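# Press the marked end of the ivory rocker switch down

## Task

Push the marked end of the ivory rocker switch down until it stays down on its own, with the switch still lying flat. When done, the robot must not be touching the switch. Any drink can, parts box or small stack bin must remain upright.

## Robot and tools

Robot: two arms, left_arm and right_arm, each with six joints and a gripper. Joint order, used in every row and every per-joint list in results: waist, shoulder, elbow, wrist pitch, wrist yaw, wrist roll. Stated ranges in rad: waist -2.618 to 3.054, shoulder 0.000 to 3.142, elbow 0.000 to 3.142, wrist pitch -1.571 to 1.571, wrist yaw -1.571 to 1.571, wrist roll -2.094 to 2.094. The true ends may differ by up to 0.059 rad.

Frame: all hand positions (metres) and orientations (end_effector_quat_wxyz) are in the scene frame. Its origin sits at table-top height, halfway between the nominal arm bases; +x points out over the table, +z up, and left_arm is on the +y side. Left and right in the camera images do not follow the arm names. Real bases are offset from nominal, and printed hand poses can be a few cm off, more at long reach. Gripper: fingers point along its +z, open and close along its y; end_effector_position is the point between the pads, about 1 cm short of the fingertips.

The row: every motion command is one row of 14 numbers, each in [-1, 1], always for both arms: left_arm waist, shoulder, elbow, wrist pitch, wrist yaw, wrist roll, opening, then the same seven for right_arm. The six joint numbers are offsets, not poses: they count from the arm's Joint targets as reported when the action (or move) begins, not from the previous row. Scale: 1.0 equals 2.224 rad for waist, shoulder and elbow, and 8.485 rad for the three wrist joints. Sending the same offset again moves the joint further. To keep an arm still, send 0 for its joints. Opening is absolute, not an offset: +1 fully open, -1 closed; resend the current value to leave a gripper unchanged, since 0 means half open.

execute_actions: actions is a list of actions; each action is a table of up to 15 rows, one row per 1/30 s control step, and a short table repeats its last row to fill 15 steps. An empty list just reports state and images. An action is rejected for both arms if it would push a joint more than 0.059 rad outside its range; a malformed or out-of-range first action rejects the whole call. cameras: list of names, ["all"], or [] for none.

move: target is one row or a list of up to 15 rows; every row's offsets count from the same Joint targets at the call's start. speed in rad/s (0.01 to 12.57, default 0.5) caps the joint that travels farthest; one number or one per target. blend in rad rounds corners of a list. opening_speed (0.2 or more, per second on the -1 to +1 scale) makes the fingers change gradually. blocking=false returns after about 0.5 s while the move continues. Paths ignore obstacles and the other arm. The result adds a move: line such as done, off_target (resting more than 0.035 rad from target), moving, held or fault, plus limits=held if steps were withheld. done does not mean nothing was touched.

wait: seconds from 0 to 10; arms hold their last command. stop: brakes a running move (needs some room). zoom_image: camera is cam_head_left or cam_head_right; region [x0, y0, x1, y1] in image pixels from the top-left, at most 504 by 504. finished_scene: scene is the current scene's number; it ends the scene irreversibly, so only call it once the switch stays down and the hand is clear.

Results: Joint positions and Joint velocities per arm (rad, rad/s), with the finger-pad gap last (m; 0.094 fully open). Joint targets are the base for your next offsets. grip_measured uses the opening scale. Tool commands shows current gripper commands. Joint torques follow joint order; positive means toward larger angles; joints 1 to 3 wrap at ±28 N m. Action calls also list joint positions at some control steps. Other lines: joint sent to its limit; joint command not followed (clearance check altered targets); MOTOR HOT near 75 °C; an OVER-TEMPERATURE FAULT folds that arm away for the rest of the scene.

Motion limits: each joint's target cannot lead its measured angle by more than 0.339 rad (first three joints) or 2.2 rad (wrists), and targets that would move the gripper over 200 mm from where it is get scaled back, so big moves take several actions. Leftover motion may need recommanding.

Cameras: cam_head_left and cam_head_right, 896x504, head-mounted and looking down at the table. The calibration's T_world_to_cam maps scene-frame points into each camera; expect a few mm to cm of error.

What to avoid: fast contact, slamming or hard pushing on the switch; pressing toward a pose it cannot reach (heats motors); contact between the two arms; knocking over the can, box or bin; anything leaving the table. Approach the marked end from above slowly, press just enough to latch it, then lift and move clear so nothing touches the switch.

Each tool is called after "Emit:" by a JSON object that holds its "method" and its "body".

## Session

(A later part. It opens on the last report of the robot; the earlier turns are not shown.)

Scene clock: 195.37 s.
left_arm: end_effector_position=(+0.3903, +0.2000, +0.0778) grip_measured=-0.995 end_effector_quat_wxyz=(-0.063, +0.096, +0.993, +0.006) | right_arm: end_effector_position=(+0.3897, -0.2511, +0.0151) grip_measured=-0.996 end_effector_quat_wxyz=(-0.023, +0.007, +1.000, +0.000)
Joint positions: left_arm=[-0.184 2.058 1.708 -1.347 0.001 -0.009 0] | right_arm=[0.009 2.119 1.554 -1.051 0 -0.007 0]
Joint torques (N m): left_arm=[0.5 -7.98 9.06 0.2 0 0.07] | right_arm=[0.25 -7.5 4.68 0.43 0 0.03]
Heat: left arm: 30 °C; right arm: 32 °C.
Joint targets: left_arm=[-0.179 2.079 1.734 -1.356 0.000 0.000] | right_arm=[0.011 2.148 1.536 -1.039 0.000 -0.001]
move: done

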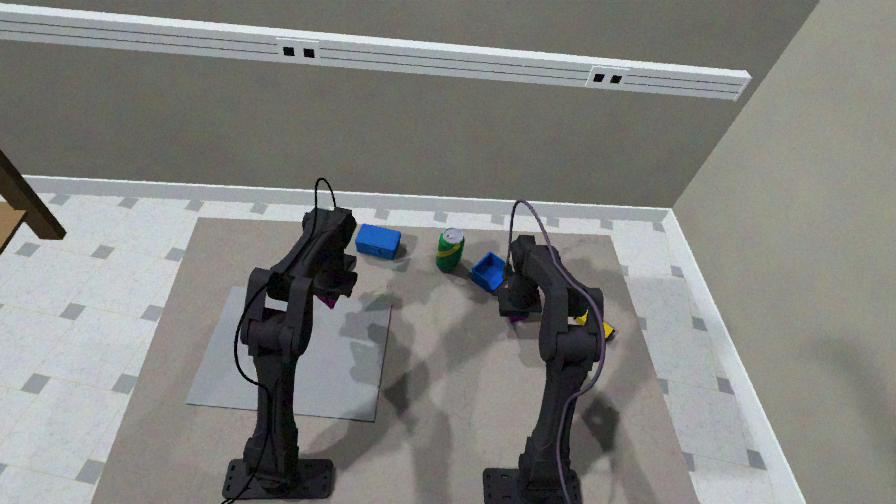

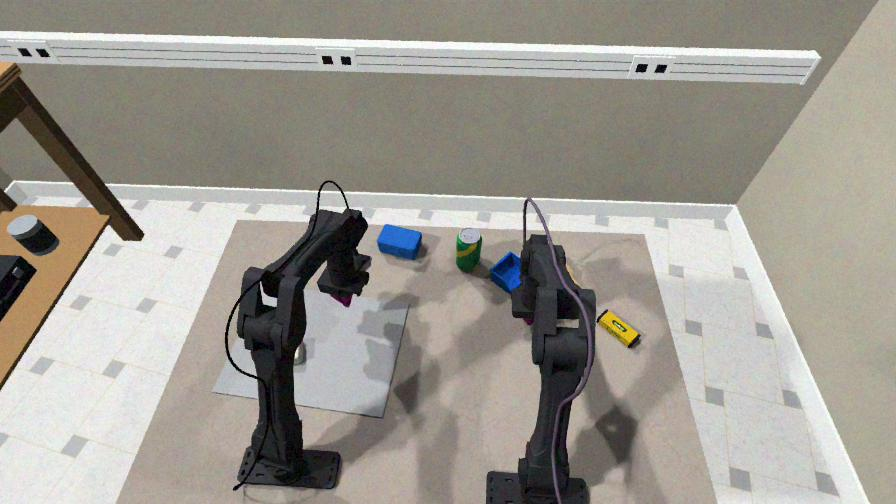

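Emit:
{"method": "move", "body": {"target": [0, 0, 0, 0, 0, 0, -1.0, 0, 0.0014, -0.00335, 0.00125, 0, 0, -1.0], "speed": 0.05, "cameras": []}}

Emit:
{"method": "move", "body": {"target": [0, 0, 0, 0, 0, 0, -1.0, 0, 0.0014, -0.00335, 0.00125, 0, 0, -1.0], "speed": 0.05, "cameras": ["all"]}}

Emit:
{"method": "zoom_image", "body": {"camera": "cam_head_left", "region": [490, 290, 540, 340]}}

Scene clock: 197.73 s.
left_arm: end_effector_position=(+0.3903, +0.2000, +0.0778) grip_measured=-0.995 end_effector_quat_wxyz=(-0.063, +0.096, +0.993, +0.006) | right_arm: end_effector_position=(+0.3889, -0.2511, +0.0108) grip_measured=-0.996 end_effector_quat_wxyz=(-0.025, +0.007, +1.000, +0.000)
Joint positions: left_arm=[-0.184 2.058 1.708 -1.347 0.001 -0.009 0] | right_arm=[0.009 2.126 1.546 -1.041 0 -0.007 0]
Joint torques (N m): left_arm=[0.29 -8.03 9.14 0.22 0 0.06] | right_arm=[0.25 -7.72 4.68 0.34 0 0.03]
Heat: left arm: 30 °C; right arm: 32 °C.
Joint targets: left_arm=[-0.179 2.079 1.734 -1.356 0.000 0.000] | right_arm=[0.011 2.151 1.528 -1.028 0.000 -0.001]
move: done
No camera images: "cameras" was empty.

Scene clock: 198.53 s.
left_arm: end_effector_position=(+0.3903, +0.2000, +0.0778) grip_measured=-0.995 end_effector_quat_wxyz=(-0.063, +0.096, +0.993, +0.006) | right_arm: end_effector_position=(+0.3892, -0.2511, +0.0090) grip_measured=-0.996 end_effector_quat_wxyz=(-0.023, +0.007, +1.000, +0.000)
Joint positions: left_arm=[-0.184 2.058 1.708 -1.347 0.001 -0.009 0] | right_arm=[0.009 2.126 1.539 -1.03 0 -0.007 0]
Joint torques (N m): left_arm=[0.38 -8.02 9.03 0.19 0 0.09] | right_arm=[0.25 -7.51 4.64 0.37 -0.01 0.03]
Heat: left arm: 30 °C; right arm: 32 °C.
Joint targets: left_arm=[-0.179 2.079 1.734 -1.356 0.000 0.000] | right_arm=[0.011 2.154 1.521 -1.018 0.000 -0.001]
move: done

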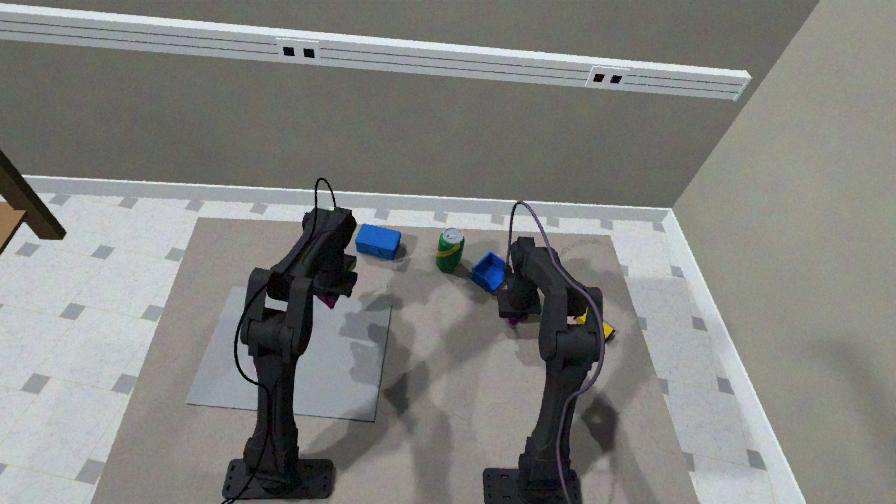

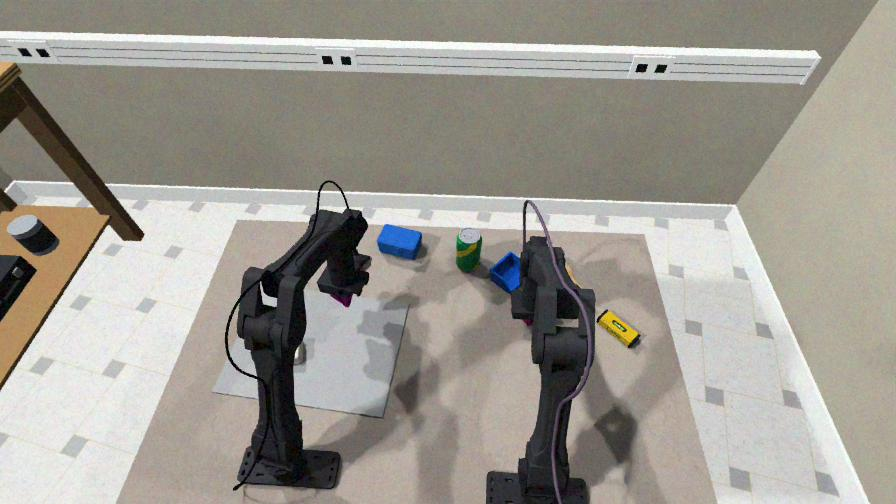

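Scaled by 10.080 from the camera's 896x504 image, which has a finer 1280x720 frame.

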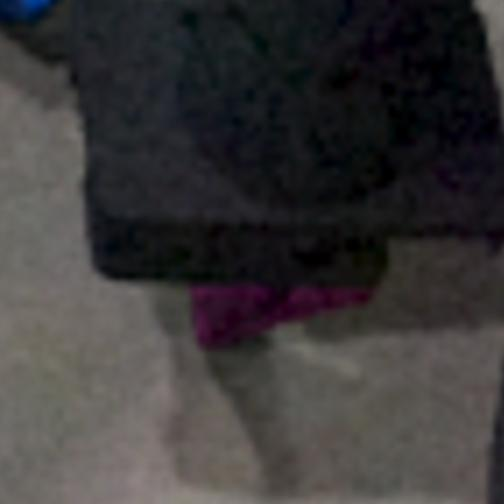

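Emit:
{"method": "move", "body": {"target": [0, 0, 0, 0, 0, 0, -1.0, 0, 0.0014, -0.00335, 0.00125, 0, 0, -1.0], "speed": 0.05, "cameras": []}}

Emit:
{"method": "move", "body": {"target": [0, 0, 0, 0, 0, 0, -1.0, 0, 0.0014, -0.00335, 0.00125, 0, 0, -1.0], "speed": 0.05, "cameras": []}}

Emit:
{"method": "move", "body": {"target": [0, 0, 0, 0, 0, 0, -1.0, 0, 0.0014, -0.00335, 0.00125, 0, 0, -1.0], "speed": 0.05, "cameras": ["all"]}}

Emit:
{"method": "zoom_image", "body": {"camera": "cam_head_left", "region": [490, 290, 540, 340]}}

Scene clock: 201.00 s.
left_arm: end_effector_position=(+0.3903, +0.2000, +0.0778) grip_measured=-0.995 end_effector_quat_wxyz=(-0.063, +0.096, +0.993, +0.006) | right_arm: end_effector_position=(+0.3889, -0.2511, +0.0055) grip_measured=-0.996 end_effector_quat_wxyz=(-0.024, +0.007, +1.000, +0.000)
Joint positions: left_arm=[-0.184 2.058 1.708 -1.347 0.001 -0.009 0] | right_arm=[0.009 2.131 1.532 -1.019 0 -0.007 0]
Joint torques (N m): left_arm=[0.38 -8.08 9.02 0.19 0 0.1] | right_arm=[0.24 -7.9 4.59 0.37 0 0.03]
Heat: left arm: 30 °C; right arm: 32 °C.
Joint targets: left_arm=[-0.179 2.079 1.734 -1.355 0.000 0.000] | right_arm=[0.011 2.157 1.513 -1.007 0.000 -0.001]
move: done
No camera images: "cameras" was empty.

Scene clock: 201.70 s.
left_arm: end_effector_position=(+0.3903, +0.2000, +0.0778) grip_measured=-0.995 end_effector_quat_wxyz=(-0.063, +0.096, +0.993, +0.006) | right_arm: end_effector_position=(+0.3896, -0.2511, +0.0055) grip_measured=-0.996 end_effector_quat_wxyz=(-0.022, +0.007, +1.000, +0.000)
Joint positions: left_arm=[-0.184 2.058 1.708 -1.347 0.001 -0.009 0] | right_arm=[0.009 2.131 1.532 -1.017 0 -0.007 0]
Joint torques (N m): left_arm=[0.39 -8.05 9.03 0.18 -0.01 0.04] | right_arm=[0.24 -7.46 4 0.46 0 0.03]
Heat: left arm: 30 °C; right arm: 32 °C.
Joint targets: left_arm=[-0.179 2.079 1.734 -1.355 0.000 0.000] | right_arm=[0.011 2.160 1.506 -0.996 0.000 -0.001]
move: done
No camera images: "cameras" was empty.

Scene clock: 202.40 s.
left_arm: end_effector_position=(+0.3903, +0.2000, +0.0778) grip_measured=-0.995 end_effector_quat_wxyz=(-0.063, +0.096, +0.993, +0.006) | right_arm: end_effector_position=(+0.3895, -0.2511, +0.0051) grip_measured=-0.996 end_effector_quat_wxyz=(-0.022, +0.007, +1.000, +0.000)
Joint positions: left_arm=[-0.184 2.058 1.708 -1.347 0.001 -0.009 0] | right_arm=[0.009 2.131 1.53 -1.015 0 -0.007 0]
Joint torques (N m): left_arm=[0.32 -8.05 9.09 0.19 0 0.05] | right_arm=[0.24 -7.24 3.51 0.57 -0.01 0.03]
Heat: left arm: 30 °C; right arm: 32 °C.
Joint targets: left_arm=[-0.179 2.079 1.734 -1.355 0.000 0.000] | right_arm=[0.011 2.163 1.498 -0.986 0.000 -0.001]
move: done

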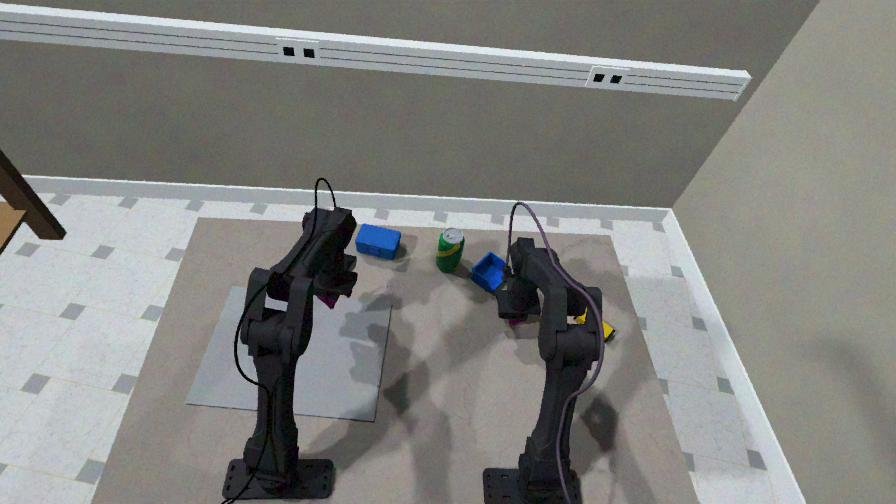

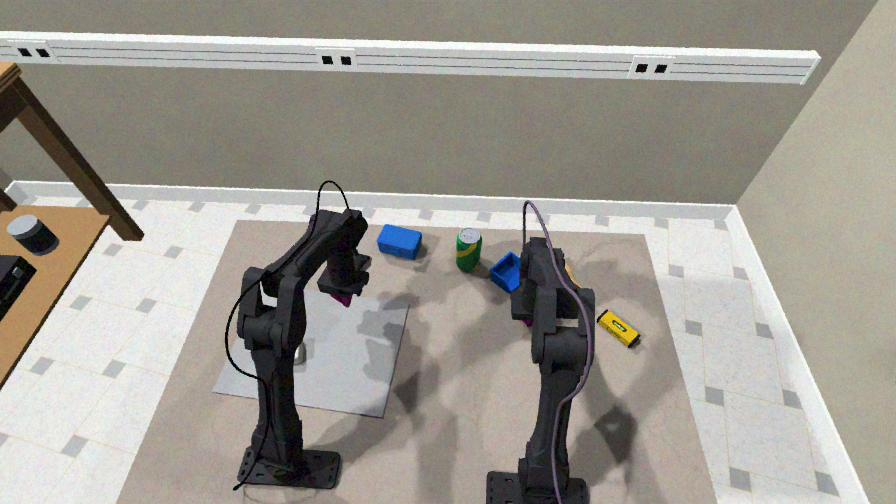

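Scaled by 10.080 from the camera's 896x504 image, which has a finer 1280x720 frame.

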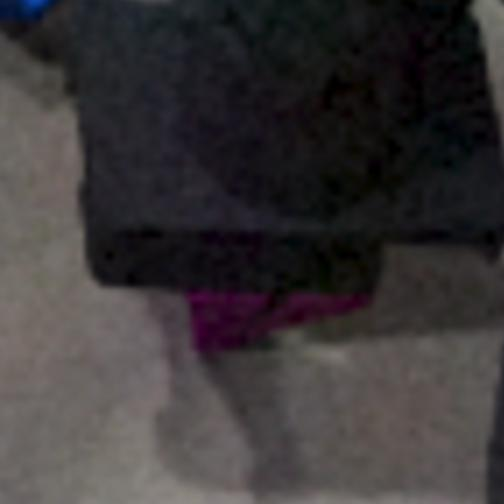

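Emit:
{"method": "move", "body": {"target": [0, 0, 0, 0, 0, 0, -1.0, 0, -0.0202, 0.1353, -0.0407, 0, 0, -1.0], "speed": 0.4, "cameras": []}}

Emit:
{"method": "move", "body": {"target": [0, -0.0058, -0.1113, 0.03365, 0, 0, -1.0, 0, 0, 0, 0, 0, 0, -1.0], "speed": 0.2, "cameras": ["all"]}}

Emit:
{"method": "zoom_image", "body": {"camera": "cam_head_right", "region": [300, 270, 370, 340]}}

Scene clock: 206.63 s.
left_arm: end_effector_position=(+0.3902, +0.2000, +0.0778) grip_measured=-0.995 end_effector_quat_wxyz=(-0.063, +0.096, +0.993, +0.006) | right_arm: end_effector_position=(+0.3875, -0.2511, +0.0649) grip_measured=-0.996 end_effector_quat_wxyz=(-0.055, +0.007, +0.998, +0.001)
Joint positions: left_arm=[-0.184 2.058 1.708 -1.348 0.001 -0.009 0] | right_arm=[0.009 2.131 1.769 -1.32 0 -0.007 0]
Joint torques (N m): left_arm=[0.44 -8.13 9.01 0.18 -0.03 0.06] | right_arm=[0.24 -10.52 8.8 0.03 -0.01 0.03]
Heat: left arm: 30 °C; right arm: 32 °C.
Joint targets: left_arm=[-0.179 2.079 1.734 -1.356 0.000 0.000] | right_arm=[0.011 2.118 1.799 -1.331 0.000 -0.001]
move: done
No camera images: "cameras" was empty.

Scene clock: 208.70 s.
left_arm: end_effector_position=(+0.3901, +0.2001, +0.0235) grip_measured=-0.995 end_effector_quat_wxyz=(-0.040, +0.096, +0.995, +0.004) | right_arm: end_effector_position=(+0.3873, -0.2511, +0.0649) grip_measured=-0.996 end_effector_quat_wxyz=(-0.056, +0.007, +0.998, +0.001)
Joint positions: left_arm=[-0.184 2.058 1.492 -1.085 0.001 -0.009 0] | right_arm=[0.009 2.131 1.769 -1.321 0 -0.007 0]
Joint torques (N m): left_arm=[0.27 -8.88 5.81 0.48 0 0.07] | right_arm=[0.25 -10.52 8.8 0 0 0.04]
Heat: left arm: 30 °C; right arm: 32 °C.
Joint targets: left_arm=[-0.179 2.066 1.486 -1.070 0.000 0.000] | right_arm=[0.011 2.118 1.799 -1.331 0.000 -0.001]
move: done

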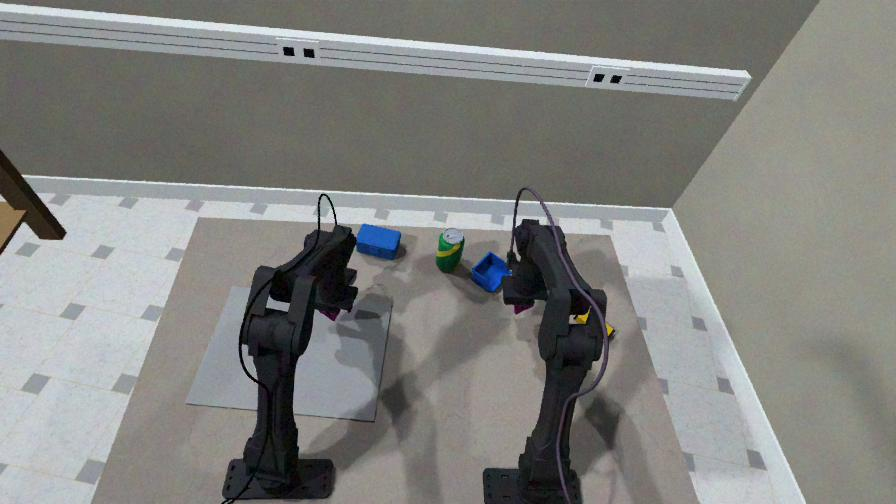

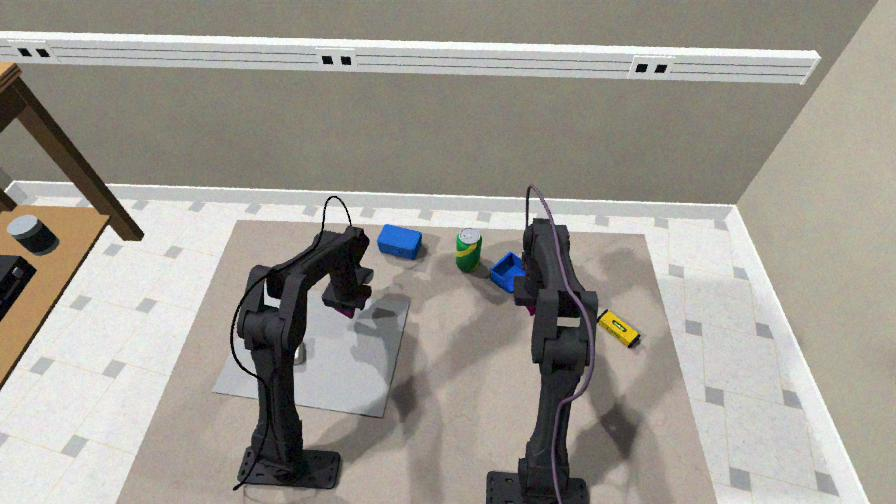

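Scaled by 7.200 from the camera's 896x504 image, which has a finer 1280x720 frame.

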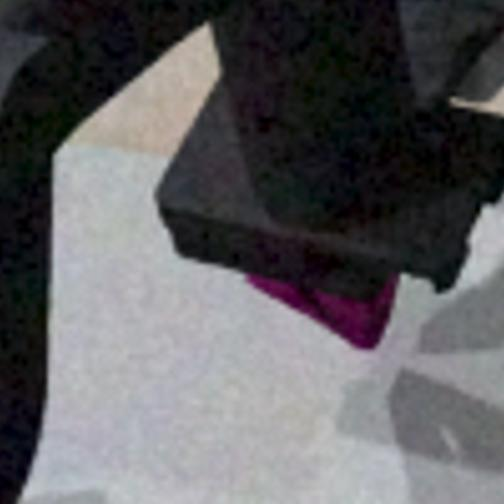

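Emit:
{"method": "move", "body": {"target": [0, 0.0018, -0.0045, 0.00165, 0, 0, -1.0, 0, 0, 0, 0, 0, 0, -1.0], "speed": 0.06, "cameras": []}}

Emit:
{"method": "move", "body": {"target": [0, 0.0018, -0.0045, 0.00165, 0, 0, -1.0, 0, 0, 0, 0, 0, 0, -1.0], "speed": 0.06, "cameras": []}}

Emit:
{"method": "move", "body": {"target": [0, 0.0009, -0.00225, 0.000825, 0, 0, -1.0, 0, 0, 0, 0, 0, 0, -1.0], "speed": 0.06, "cameras": []}}

Emit:
{"method": "move", "body": {"target": [0, 0.0009, -0.00225, 0.000825, 0, 0, -1.0, 0, 0, 0, 0, 0, 0, -1.0], "speed": 0.06, "cameras": []}}

Scene clock: 211.50 s.
left_arm: end_effector_position=(+0.3906, +0.2000, +0.0213) grip_measured=-0.995 end_effector_quat_wxyz=(-0.037, +0.096, +0.995, +0.004) | right_arm: end_effector_position=(+0.3872, -0.2511, +0.0649) grip_measured=-0.996 end_effector_quat_wxyz=(-0.056, +0.007, +0.998, +0.001)
Joint positions: left_arm=[-0.184 2.058 1.483 -1.071 0.001 -0.009 0] | right_arm=[0.009 2.131 1.769 -1.321 0 -0.007 0]
Joint torques (N m): left_arm=[0.47 -8.54 5.67 0.51 -0.02 0.08] | right_arm=[0.24 -10.52 8.81 0 0 0.04]
Heat: left arm: 30 °C; right arm: 32 °C.
Joint targets: left_arm=[-0.179 2.070 1.476 -1.056 0.000 0.000] | right_arm=[0.011 2.118 1.799 -1.331 0.000 -0.001]
move: done
No camera images: "cameras" was empty.

Scene clock: 212.33 s.
left_arm: end_effector_position=(+0.3908, +0.1999, +0.0189) grip_measured=-0.995 end_effector_quat_wxyz=(-0.035, +0.096, +0.995, +0.003) | right_arm: end_effector_position=(+0.3872, -0.2511, +0.0649) grip_measured=-0.996 end_effector_quat_wxyz=(-0.056, +0.007, +0.998, +0.001)
Joint positions: left_arm=[-0.184 2.058 1.473 -1.057 0.001 -0.009 0] | right_arm=[0.009 2.131 1.769 -1.321 0 -0.007 0]
Joint torques (N m): left_arm=[0.47 -8.25 5.64 0.57 -0.01 0.09] | right_arm=[0.23 -10.51 8.8 0 0 0.03]
Heat: left arm: 30 °C; right arm: 32 °C.
Joint targets: left_arm=[-0.179 2.074 1.466 -1.042 0.000 0.000] | right_arm=[0.011 2.118 1.799 -1.331 0.000 -0.001]
move: done
No camera images: "cameras" was empty.

Scene clock: 213.03 s.
left_arm: end_effector_position=(+0.3908, +0.1999, +0.0177) grip_measured=-0.995 end_effector_quat_wxyz=(-0.034, +0.096, +0.995, +0.003) | right_arm: end_effector_position=(+0.3872, -0.2511, +0.0649) grip_measured=-0.996 end_effector_quat_wxyz=(-0.056, +0.007, +0.998, +0.001)
Joint positions: left_arm=[-0.184 2.058 1.468 -1.05 0.001 -0.009 0] | right_arm=[0.009 2.131 1.769 -1.321 0 -0.007 0]
Joint torques (N m): left_arm=[0.38 -8.02 5.67 0.54 -0.01 0.09] | right_arm=[0.25 -10.52 8.8 0 0 0.03]
Heat: left arm: 30 °C; right arm: 32 °C.
Joint targets: left_arm=[-0.179 2.076 1.462 -1.035 0.000 0.000] | right_arm=[0.011 2.118 1.799 -1.331 0.000 -0.001]
move: done
No camera images: "cameras" was empty.

Scene clock: 213.77 s.
left_arm: end_effector_position=(+0.3908, +0.1999, +0.0164) grip_measured=-0.995 end_effector_quat_wxyz=(-0.033, +0.096, +0.995, +0.003) | right_arm: end_effector_position=(+0.3872, -0.2511, +0.0649) grip_measured=-0.996 end_effector_quat_wxyz=(-0.056, +0.007, +0.998, +0.001)
Joint positions: left_arm=[-0.184 2.058 1.463 -1.043 0.001 -0.009 0] | right_arm=[0.009 2.131 1.769 -1.321 0 -0.007 0]
Joint torques (N m): left_arm=[0.42 -7.92 5.67 0.55 -0.01 0.08] | right_arm=[0.24 -10.52 8.8 0 0 0.04]
Heat: left arm: 30 °C; right arm: 32 °C.
Joint targets: left_arm=[-0.179 2.078 1.456 -1.028 0.000 0.000] | right_arm=[0.011 2.118 1.799 -1.331 0.000 -0.001]
move: done
No camera images: "cameras" was empty.

Emit:
{"method": "move", "body": {"target": [0, 0.0014, -0.0034, 0.00125, 0, 0, -1.0, 0, 0, 0, 0, 0, 0, -1.0], "speed": 0.06, "cameras": []}}

Emit:
{"method": "move", "body": {"target": [0, 0.0014, -0.0034, 0.00125, 0, 0, -1.0, 0, 0, 0, 0, 0, 0, -1.0], "speed": 0.06, "cameras": []}}

Emit:
{"method": "move", "body": {"target": [0, 0.0014, -0.0034, 0.00125, 0, 0, -1.0, 0, 0, 0, 0, 0, 0, -1.0], "speed": 0.06, "cameras": ["all"]}}

Emit:
{"method": "zoom_image", "body": {"camera": "cam_head_right", "region": [320, 290, 370, 340]}}

Scene clock: 216.13 s.
left_arm: end_effector_position=(+0.3909, +0.1999, +0.0146) grip_measured=-0.995 end_effector_quat_wxyz=(-0.032, +0.096, +0.995, +0.003) | right_arm: end_effector_position=(+0.3871, -0.2511, +0.0649) grip_measured=-0.996 end_effector_quat_wxyz=(-0.056, +0.007, +0.998, +0.001)
Joint positions: left_arm=[-0.184 2.058 1.455 -1.033 0.001 -0.009 0] | right_arm=[0.009 2.131 1.769 -1.322 0 -0.007 0]
Joint torques (N m): left_arm=[0.4 -7.68 5.68 0.53 0.01 0.06] | right_arm=[0.24 -10.52 8.81 0 0 0.04]
Heat: left arm: 30 °C; right arm: 32 °C.
Joint targets: left_arm=[-0.179 2.081 1.449 -1.017 0.000 0.000] | right_arm=[0.011 2.118 1.799 -1.331 0.000 -0.001]
move: done
No camera images: "cameras" was empty.

Scene clock: 216.90 s.
left_arm: end_effector_position=(+0.3910, +0.1999, +0.0128) grip_measured=-0.995 end_effector_quat_wxyz=(-0.030, +0.096, +0.995, +0.003) | right_arm: end_effector_position=(+0.3871, -0.2511, +0.0649) grip_measured=-0.996 end_effector_quat_wxyz=(-0.056, +0.007, +0.998, +0.001)
Joint positions: left_arm=[-0.184 2.058 1.448 -1.022 0.001 -0.009 0] | right_arm=[0.009 2.131 1.769 -1.322 0 -0.007 0]
Joint torques (N m): left_arm=[0.42 -7.49 5.6 0.55 -0.03 0.08] | right_arm=[0.24 -10.51 8.8 0.01 -0.01 0.04]
Heat: left arm: 30 °C; right arm: 32 °C.
Joint targets: left_arm=[-0.179 2.084 1.441 -1.007 0.000 0.000] | right_arm=[0.011 2.118 1.799 -1.331 0.000 -0.001]
move: done
No camera images: "cameras" was empty.

Scene clock: 217.67 s.
left_arm: end_effector_position=(+0.3909, +0.1999, +0.0109) grip_measured=-0.995 end_effector_quat_wxyz=(-0.029, +0.096, +0.995, +0.003) | right_arm: end_effector_position=(+0.3871, -0.2511, +0.0649) grip_measured=-0.996 end_effector_quat_wxyz=(-0.056, +0.007, +0.998, +0.001)
Joint positions: left_arm=[-0.184 2.058 1.44 -1.012 0.001 -0.009 0] | right_arm=[0.009 2.131 1.769 -1.322 0 -0.007 0]
Joint torques (N m): left_arm=[0.32 -7.17 5.57 0.56 -0.01 0.05] | right_arm=[0.25 -10.52 8.8 0.01 0 0.04]
Heat: left arm: 30 °C; right arm: 32 °C.
Joint targets: left_arm=[-0.179 2.087 1.434 -0.996 0.000 0.000] | right_arm=[0.011 2.118 1.799 -1.331 0.000 -0.001]
move: done

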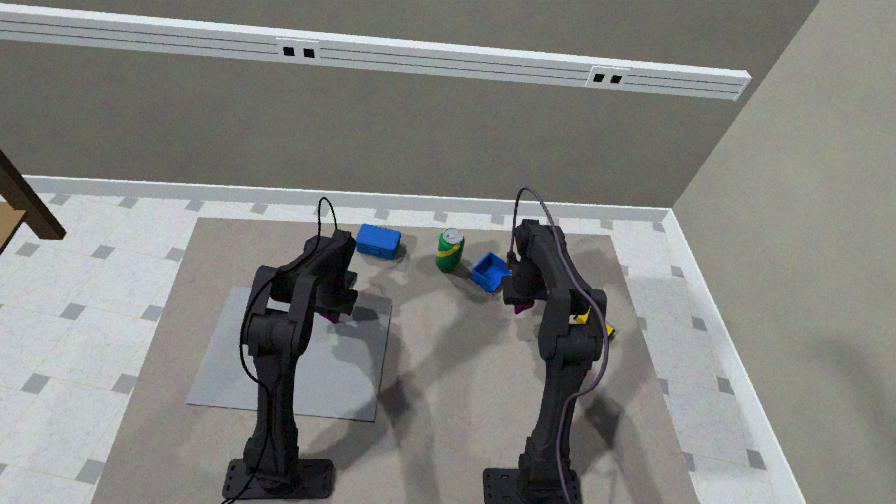

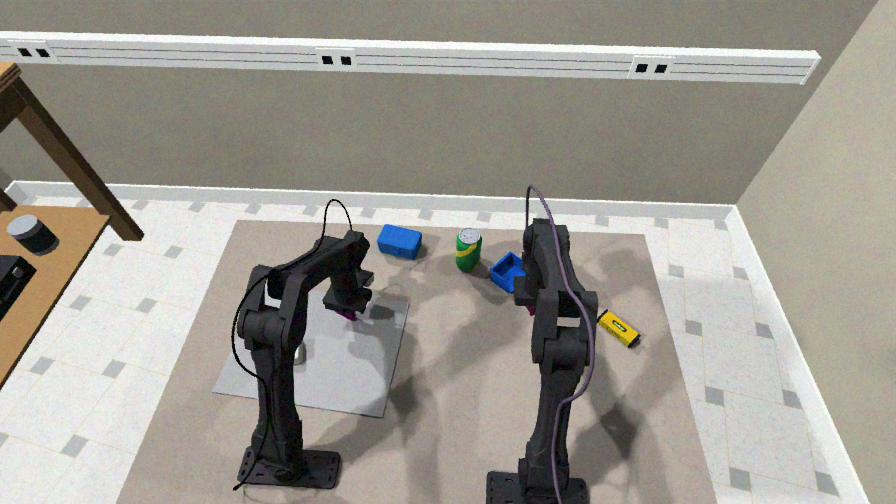

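Scaled by 10.080 from the camera's 896x504 image, which has a finer 1280x720 frame.

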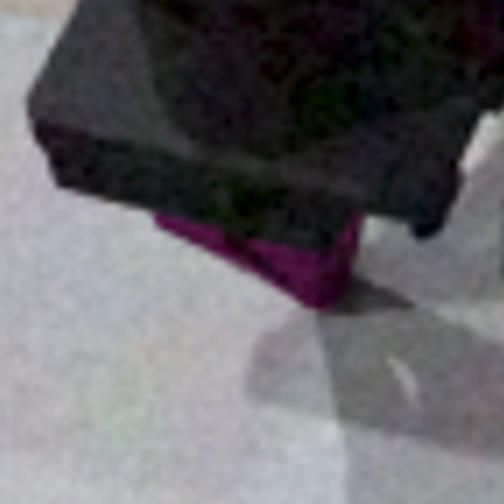

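Emit:
{"method": "move", "body": {"target": [0, 0.0014, -0.0034, 0.00125, 0, 0, -1.0, 0, 0, 0, 0, 0, 0, -1.0], "speed": 0.06, "cameras": []}}

Emit:
{"method": "move", "body": {"target": [0, 0.0014, -0.0034, 0.00125, 0, 0, -1.0, 0, 0, 0, 0, 0, 0, -1.0], "speed": 0.06, "cameras": []}}

Emit:
{"method": "move", "body": {"target": [0, 0.0014, -0.0034, 0.00125, 0, 0, -1.0, 0, 0, 0, 0, 0, 0, -1.0], "speed": 0.06, "cameras": ["all"]}}

Emit:
{"method": "zoom_image", "body": {"camera": "cam_head_right", "region": [320, 290, 370, 340]}}

Scene clock: 219.90 s.
left_arm: end_effector_position=(+0.3911, +0.1998, +0.0092) grip_measured=-0.995 end_effector_quat_wxyz=(-0.030, +0.096, +0.995, +0.003) | right_arm: end_effector_position=(+0.3871, -0.2511, +0.0649) grip_measured=-0.996 end_effector_quat_wxyz=(-0.056, +0.007, +0.998, +0.001)
Joint positions: left_arm=[-0.184 2.062 1.439 -1.007 0.001 -0.009 0] | right_arm=[0.009 2.131 1.769 -1.322 0 -0.007 0]
Joint torques (N m): left_arm=[0.46 -7.27 5.04 0.6 -0.02 0.06] | right_arm=[0.24 -10.52 8.79 0.01 0 0.04]
Heat: left arm: 30 °C; right arm: 32 °C.
Joint targets: left_arm=[-0.179 2.091 1.426 -0.986 0.000 0.000] | right_arm=[0.011 2.118 1.799 -1.331 0.000 -0.001]
move: done
No camera images: "cameras" was empty.

Scene clock: 220.60 s.
left_arm: end_effector_position=(+0.3911, +0.1998, +0.0087) grip_measured=-0.995 end_effector_quat_wxyz=(-0.029, +0.096, +0.995, +0.003) | right_arm: end_effector_position=(+0.3871, -0.2511, +0.0649) grip_measured=-0.996 end_effector_quat_wxyz=(-0.056, +0.007, +0.998, +0.001)
Joint positions: left_arm=[-0.184 2.062 1.437 -1.005 0.001 -0.009 0] | right_arm=[0.009 2.131 1.769 -1.322 0 -0.007 0]
Joint torques (N m): left_arm=[0.32 -7.02 4.51 0.72 0.01 0.09] | right_arm=[0.24 -10.54 8.8 0 0 0.04]
Heat: left arm: 30 °C; right arm: 32 °C.
Joint targets: left_arm=[-0.179 2.094 1.419 -0.975 0.000 0.000] | right_arm=[0.011 2.118 1.799 -1.331 0.000 -0.001]
move: done
No camera images: "cameras" was empty.

Scene clock: 221.30 s.
left_arm: end_effector_position=(+0.3910, +0.1999, +0.0083) grip_measured=-0.995 end_effector_quat_wxyz=(-0.029, +0.096, +0.995, +0.003) | right_arm: end_effector_position=(+0.3871, -0.2511, +0.0649) grip_measured=-0.996 end_effector_quat_wxyz=(-0.056, +0.007, +0.998, +0.001)
Joint positions: left_arm=[-0.184 2.062 1.435 -1.003 0.001 -0.009 0] | right_arm=[0.009 2.131 1.769 -1.322 0 -0.007 0]
Joint torques (N m): left_arm=[0.39 -6.71 3.9 0.81 -0.03 0.04] | right_arm=[0.24 -10.52 8.8 0 0 0.03]
Heat: left arm: 30 °C; right arm: 32 °C.
Joint targets: left_arm=[-0.179 2.097 1.411 -0.964 0.000 0.000] | right_arm=[0.011 2.118 1.799 -1.331 0.000 -0.001]
move: off_target (left_arm); left_arm: the wrist pitch is farthest, 0.038 rad from its target

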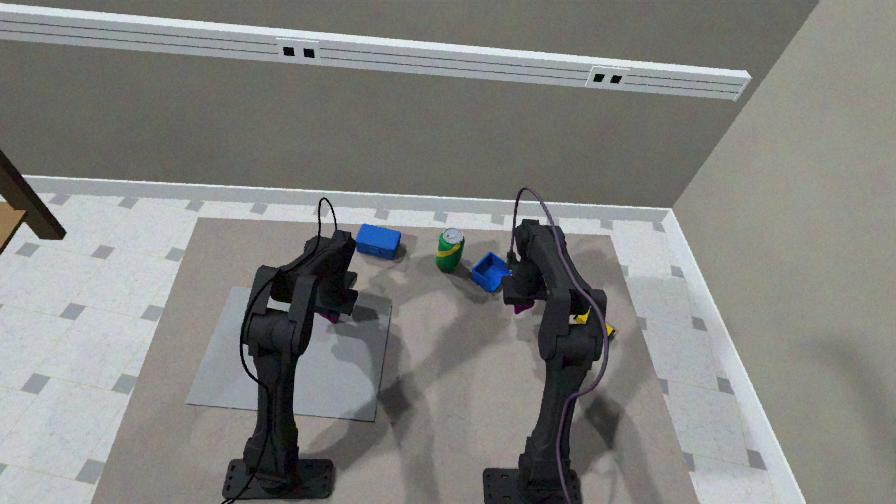

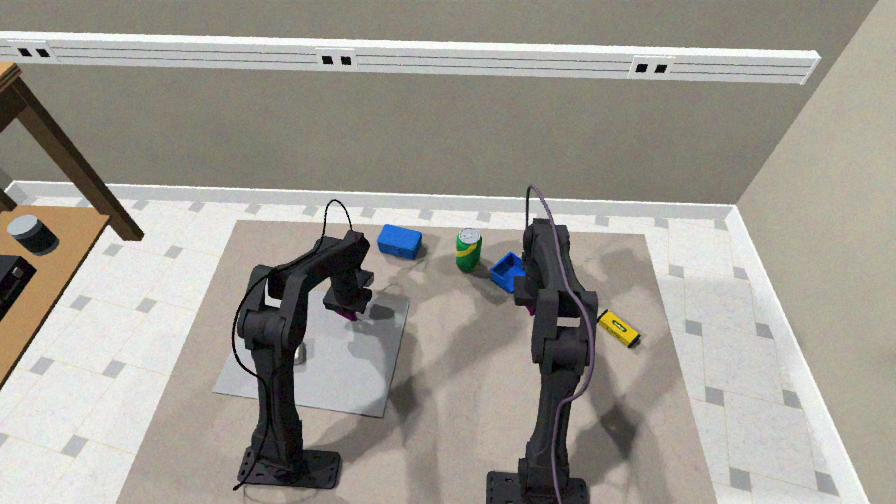

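Scaled by 10.080 from the camera's 896x504 image, which has a finer 1280x720 frame.

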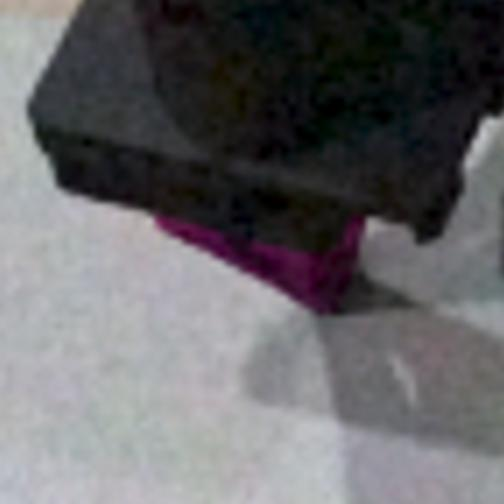

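Emit:
{"method": "move", "body": {"target": [[0, -0.0081, 0.1452, -0.0462, 0, 0, -1.0, 0, 0, 0.04, -0.01, 0, 0, -1.0],[0.2, -0.12, 0.1, 0.1, 0, 0, -1.0, -0.1, -0.12, 0.0, 0.14, 0, 0, -1.0]], "speed": [0.6, 2.5], "cameras": ["all"]}}

Emit:
{"method": "zoom_image", "body": {"camera": "cam_head_right", "region": [270, 330, 310, 370]}}

Scene clock: 235.53 s.
left_arm: end_effector_position=(+0.5982, +0.4148, +0.2871) grip_measured=-0.995 end_effector_quat_wxyz=(+0.564, -0.105, +0.816, +0.068) | right_arm: end_effector_position=(+0.5783, -0.3820, +0.3635) grip_measured=-0.996 end_effector_quat_wxyz=(+0.622, +0.090, +0.774, -0.076)
Joint positions: left_arm=[0.264 1.865 1.64 -0.137 0 -0.009 0] | right_arm=[-0.208 1.876 1.821 -0.161 0 -0.006 0]
Joint torques (N m): left_arm=[0.06 -12.72 7.73 2.39 0.03 0.07] | right_arm=[-0.31 -10.85 6.19 2.29 -0.02 0.02]
Heat: left arm: 29 °C; right arm: 32 °C.
Joint targets: left_arm=[0.266 1.830 1.633 -0.116 -0.001 0.000] | right_arm=[-0.211 1.851 1.799 -0.143 0.000 -0.001]
move: done

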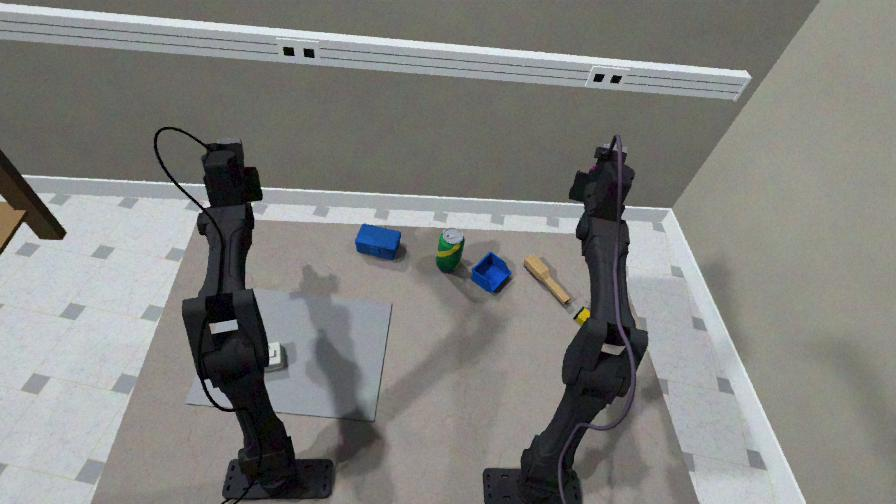

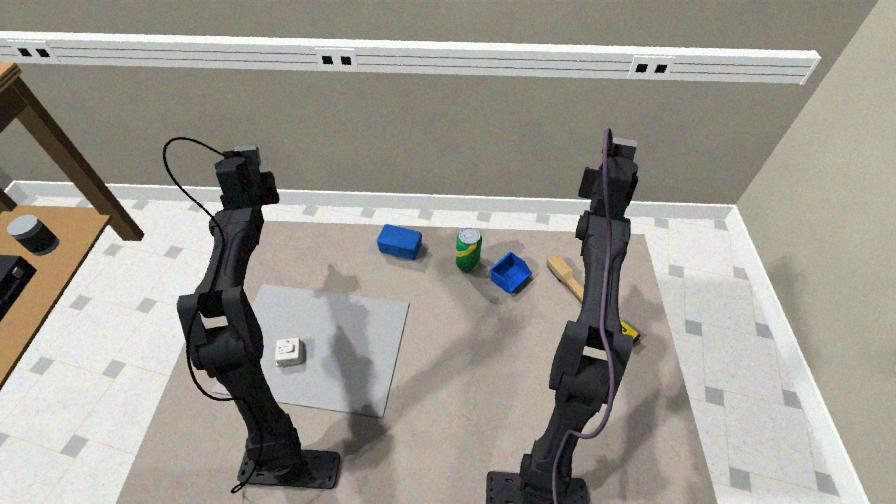

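Scaled by 12.600 from the camera's 896x504 image, which has a finer 1280x720 frame.

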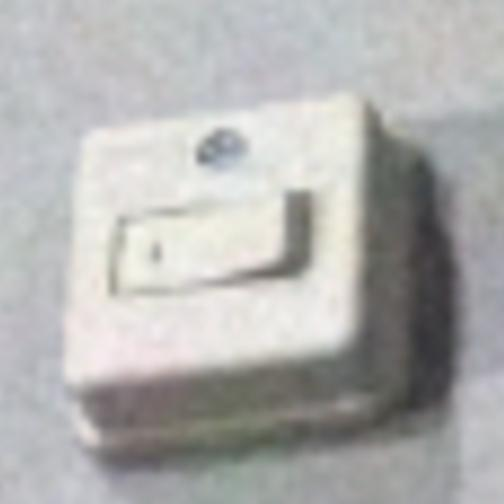

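Emit:
{"method": "finished_scene", "body": {"scene": 1}}

The scene is finished: the task was done.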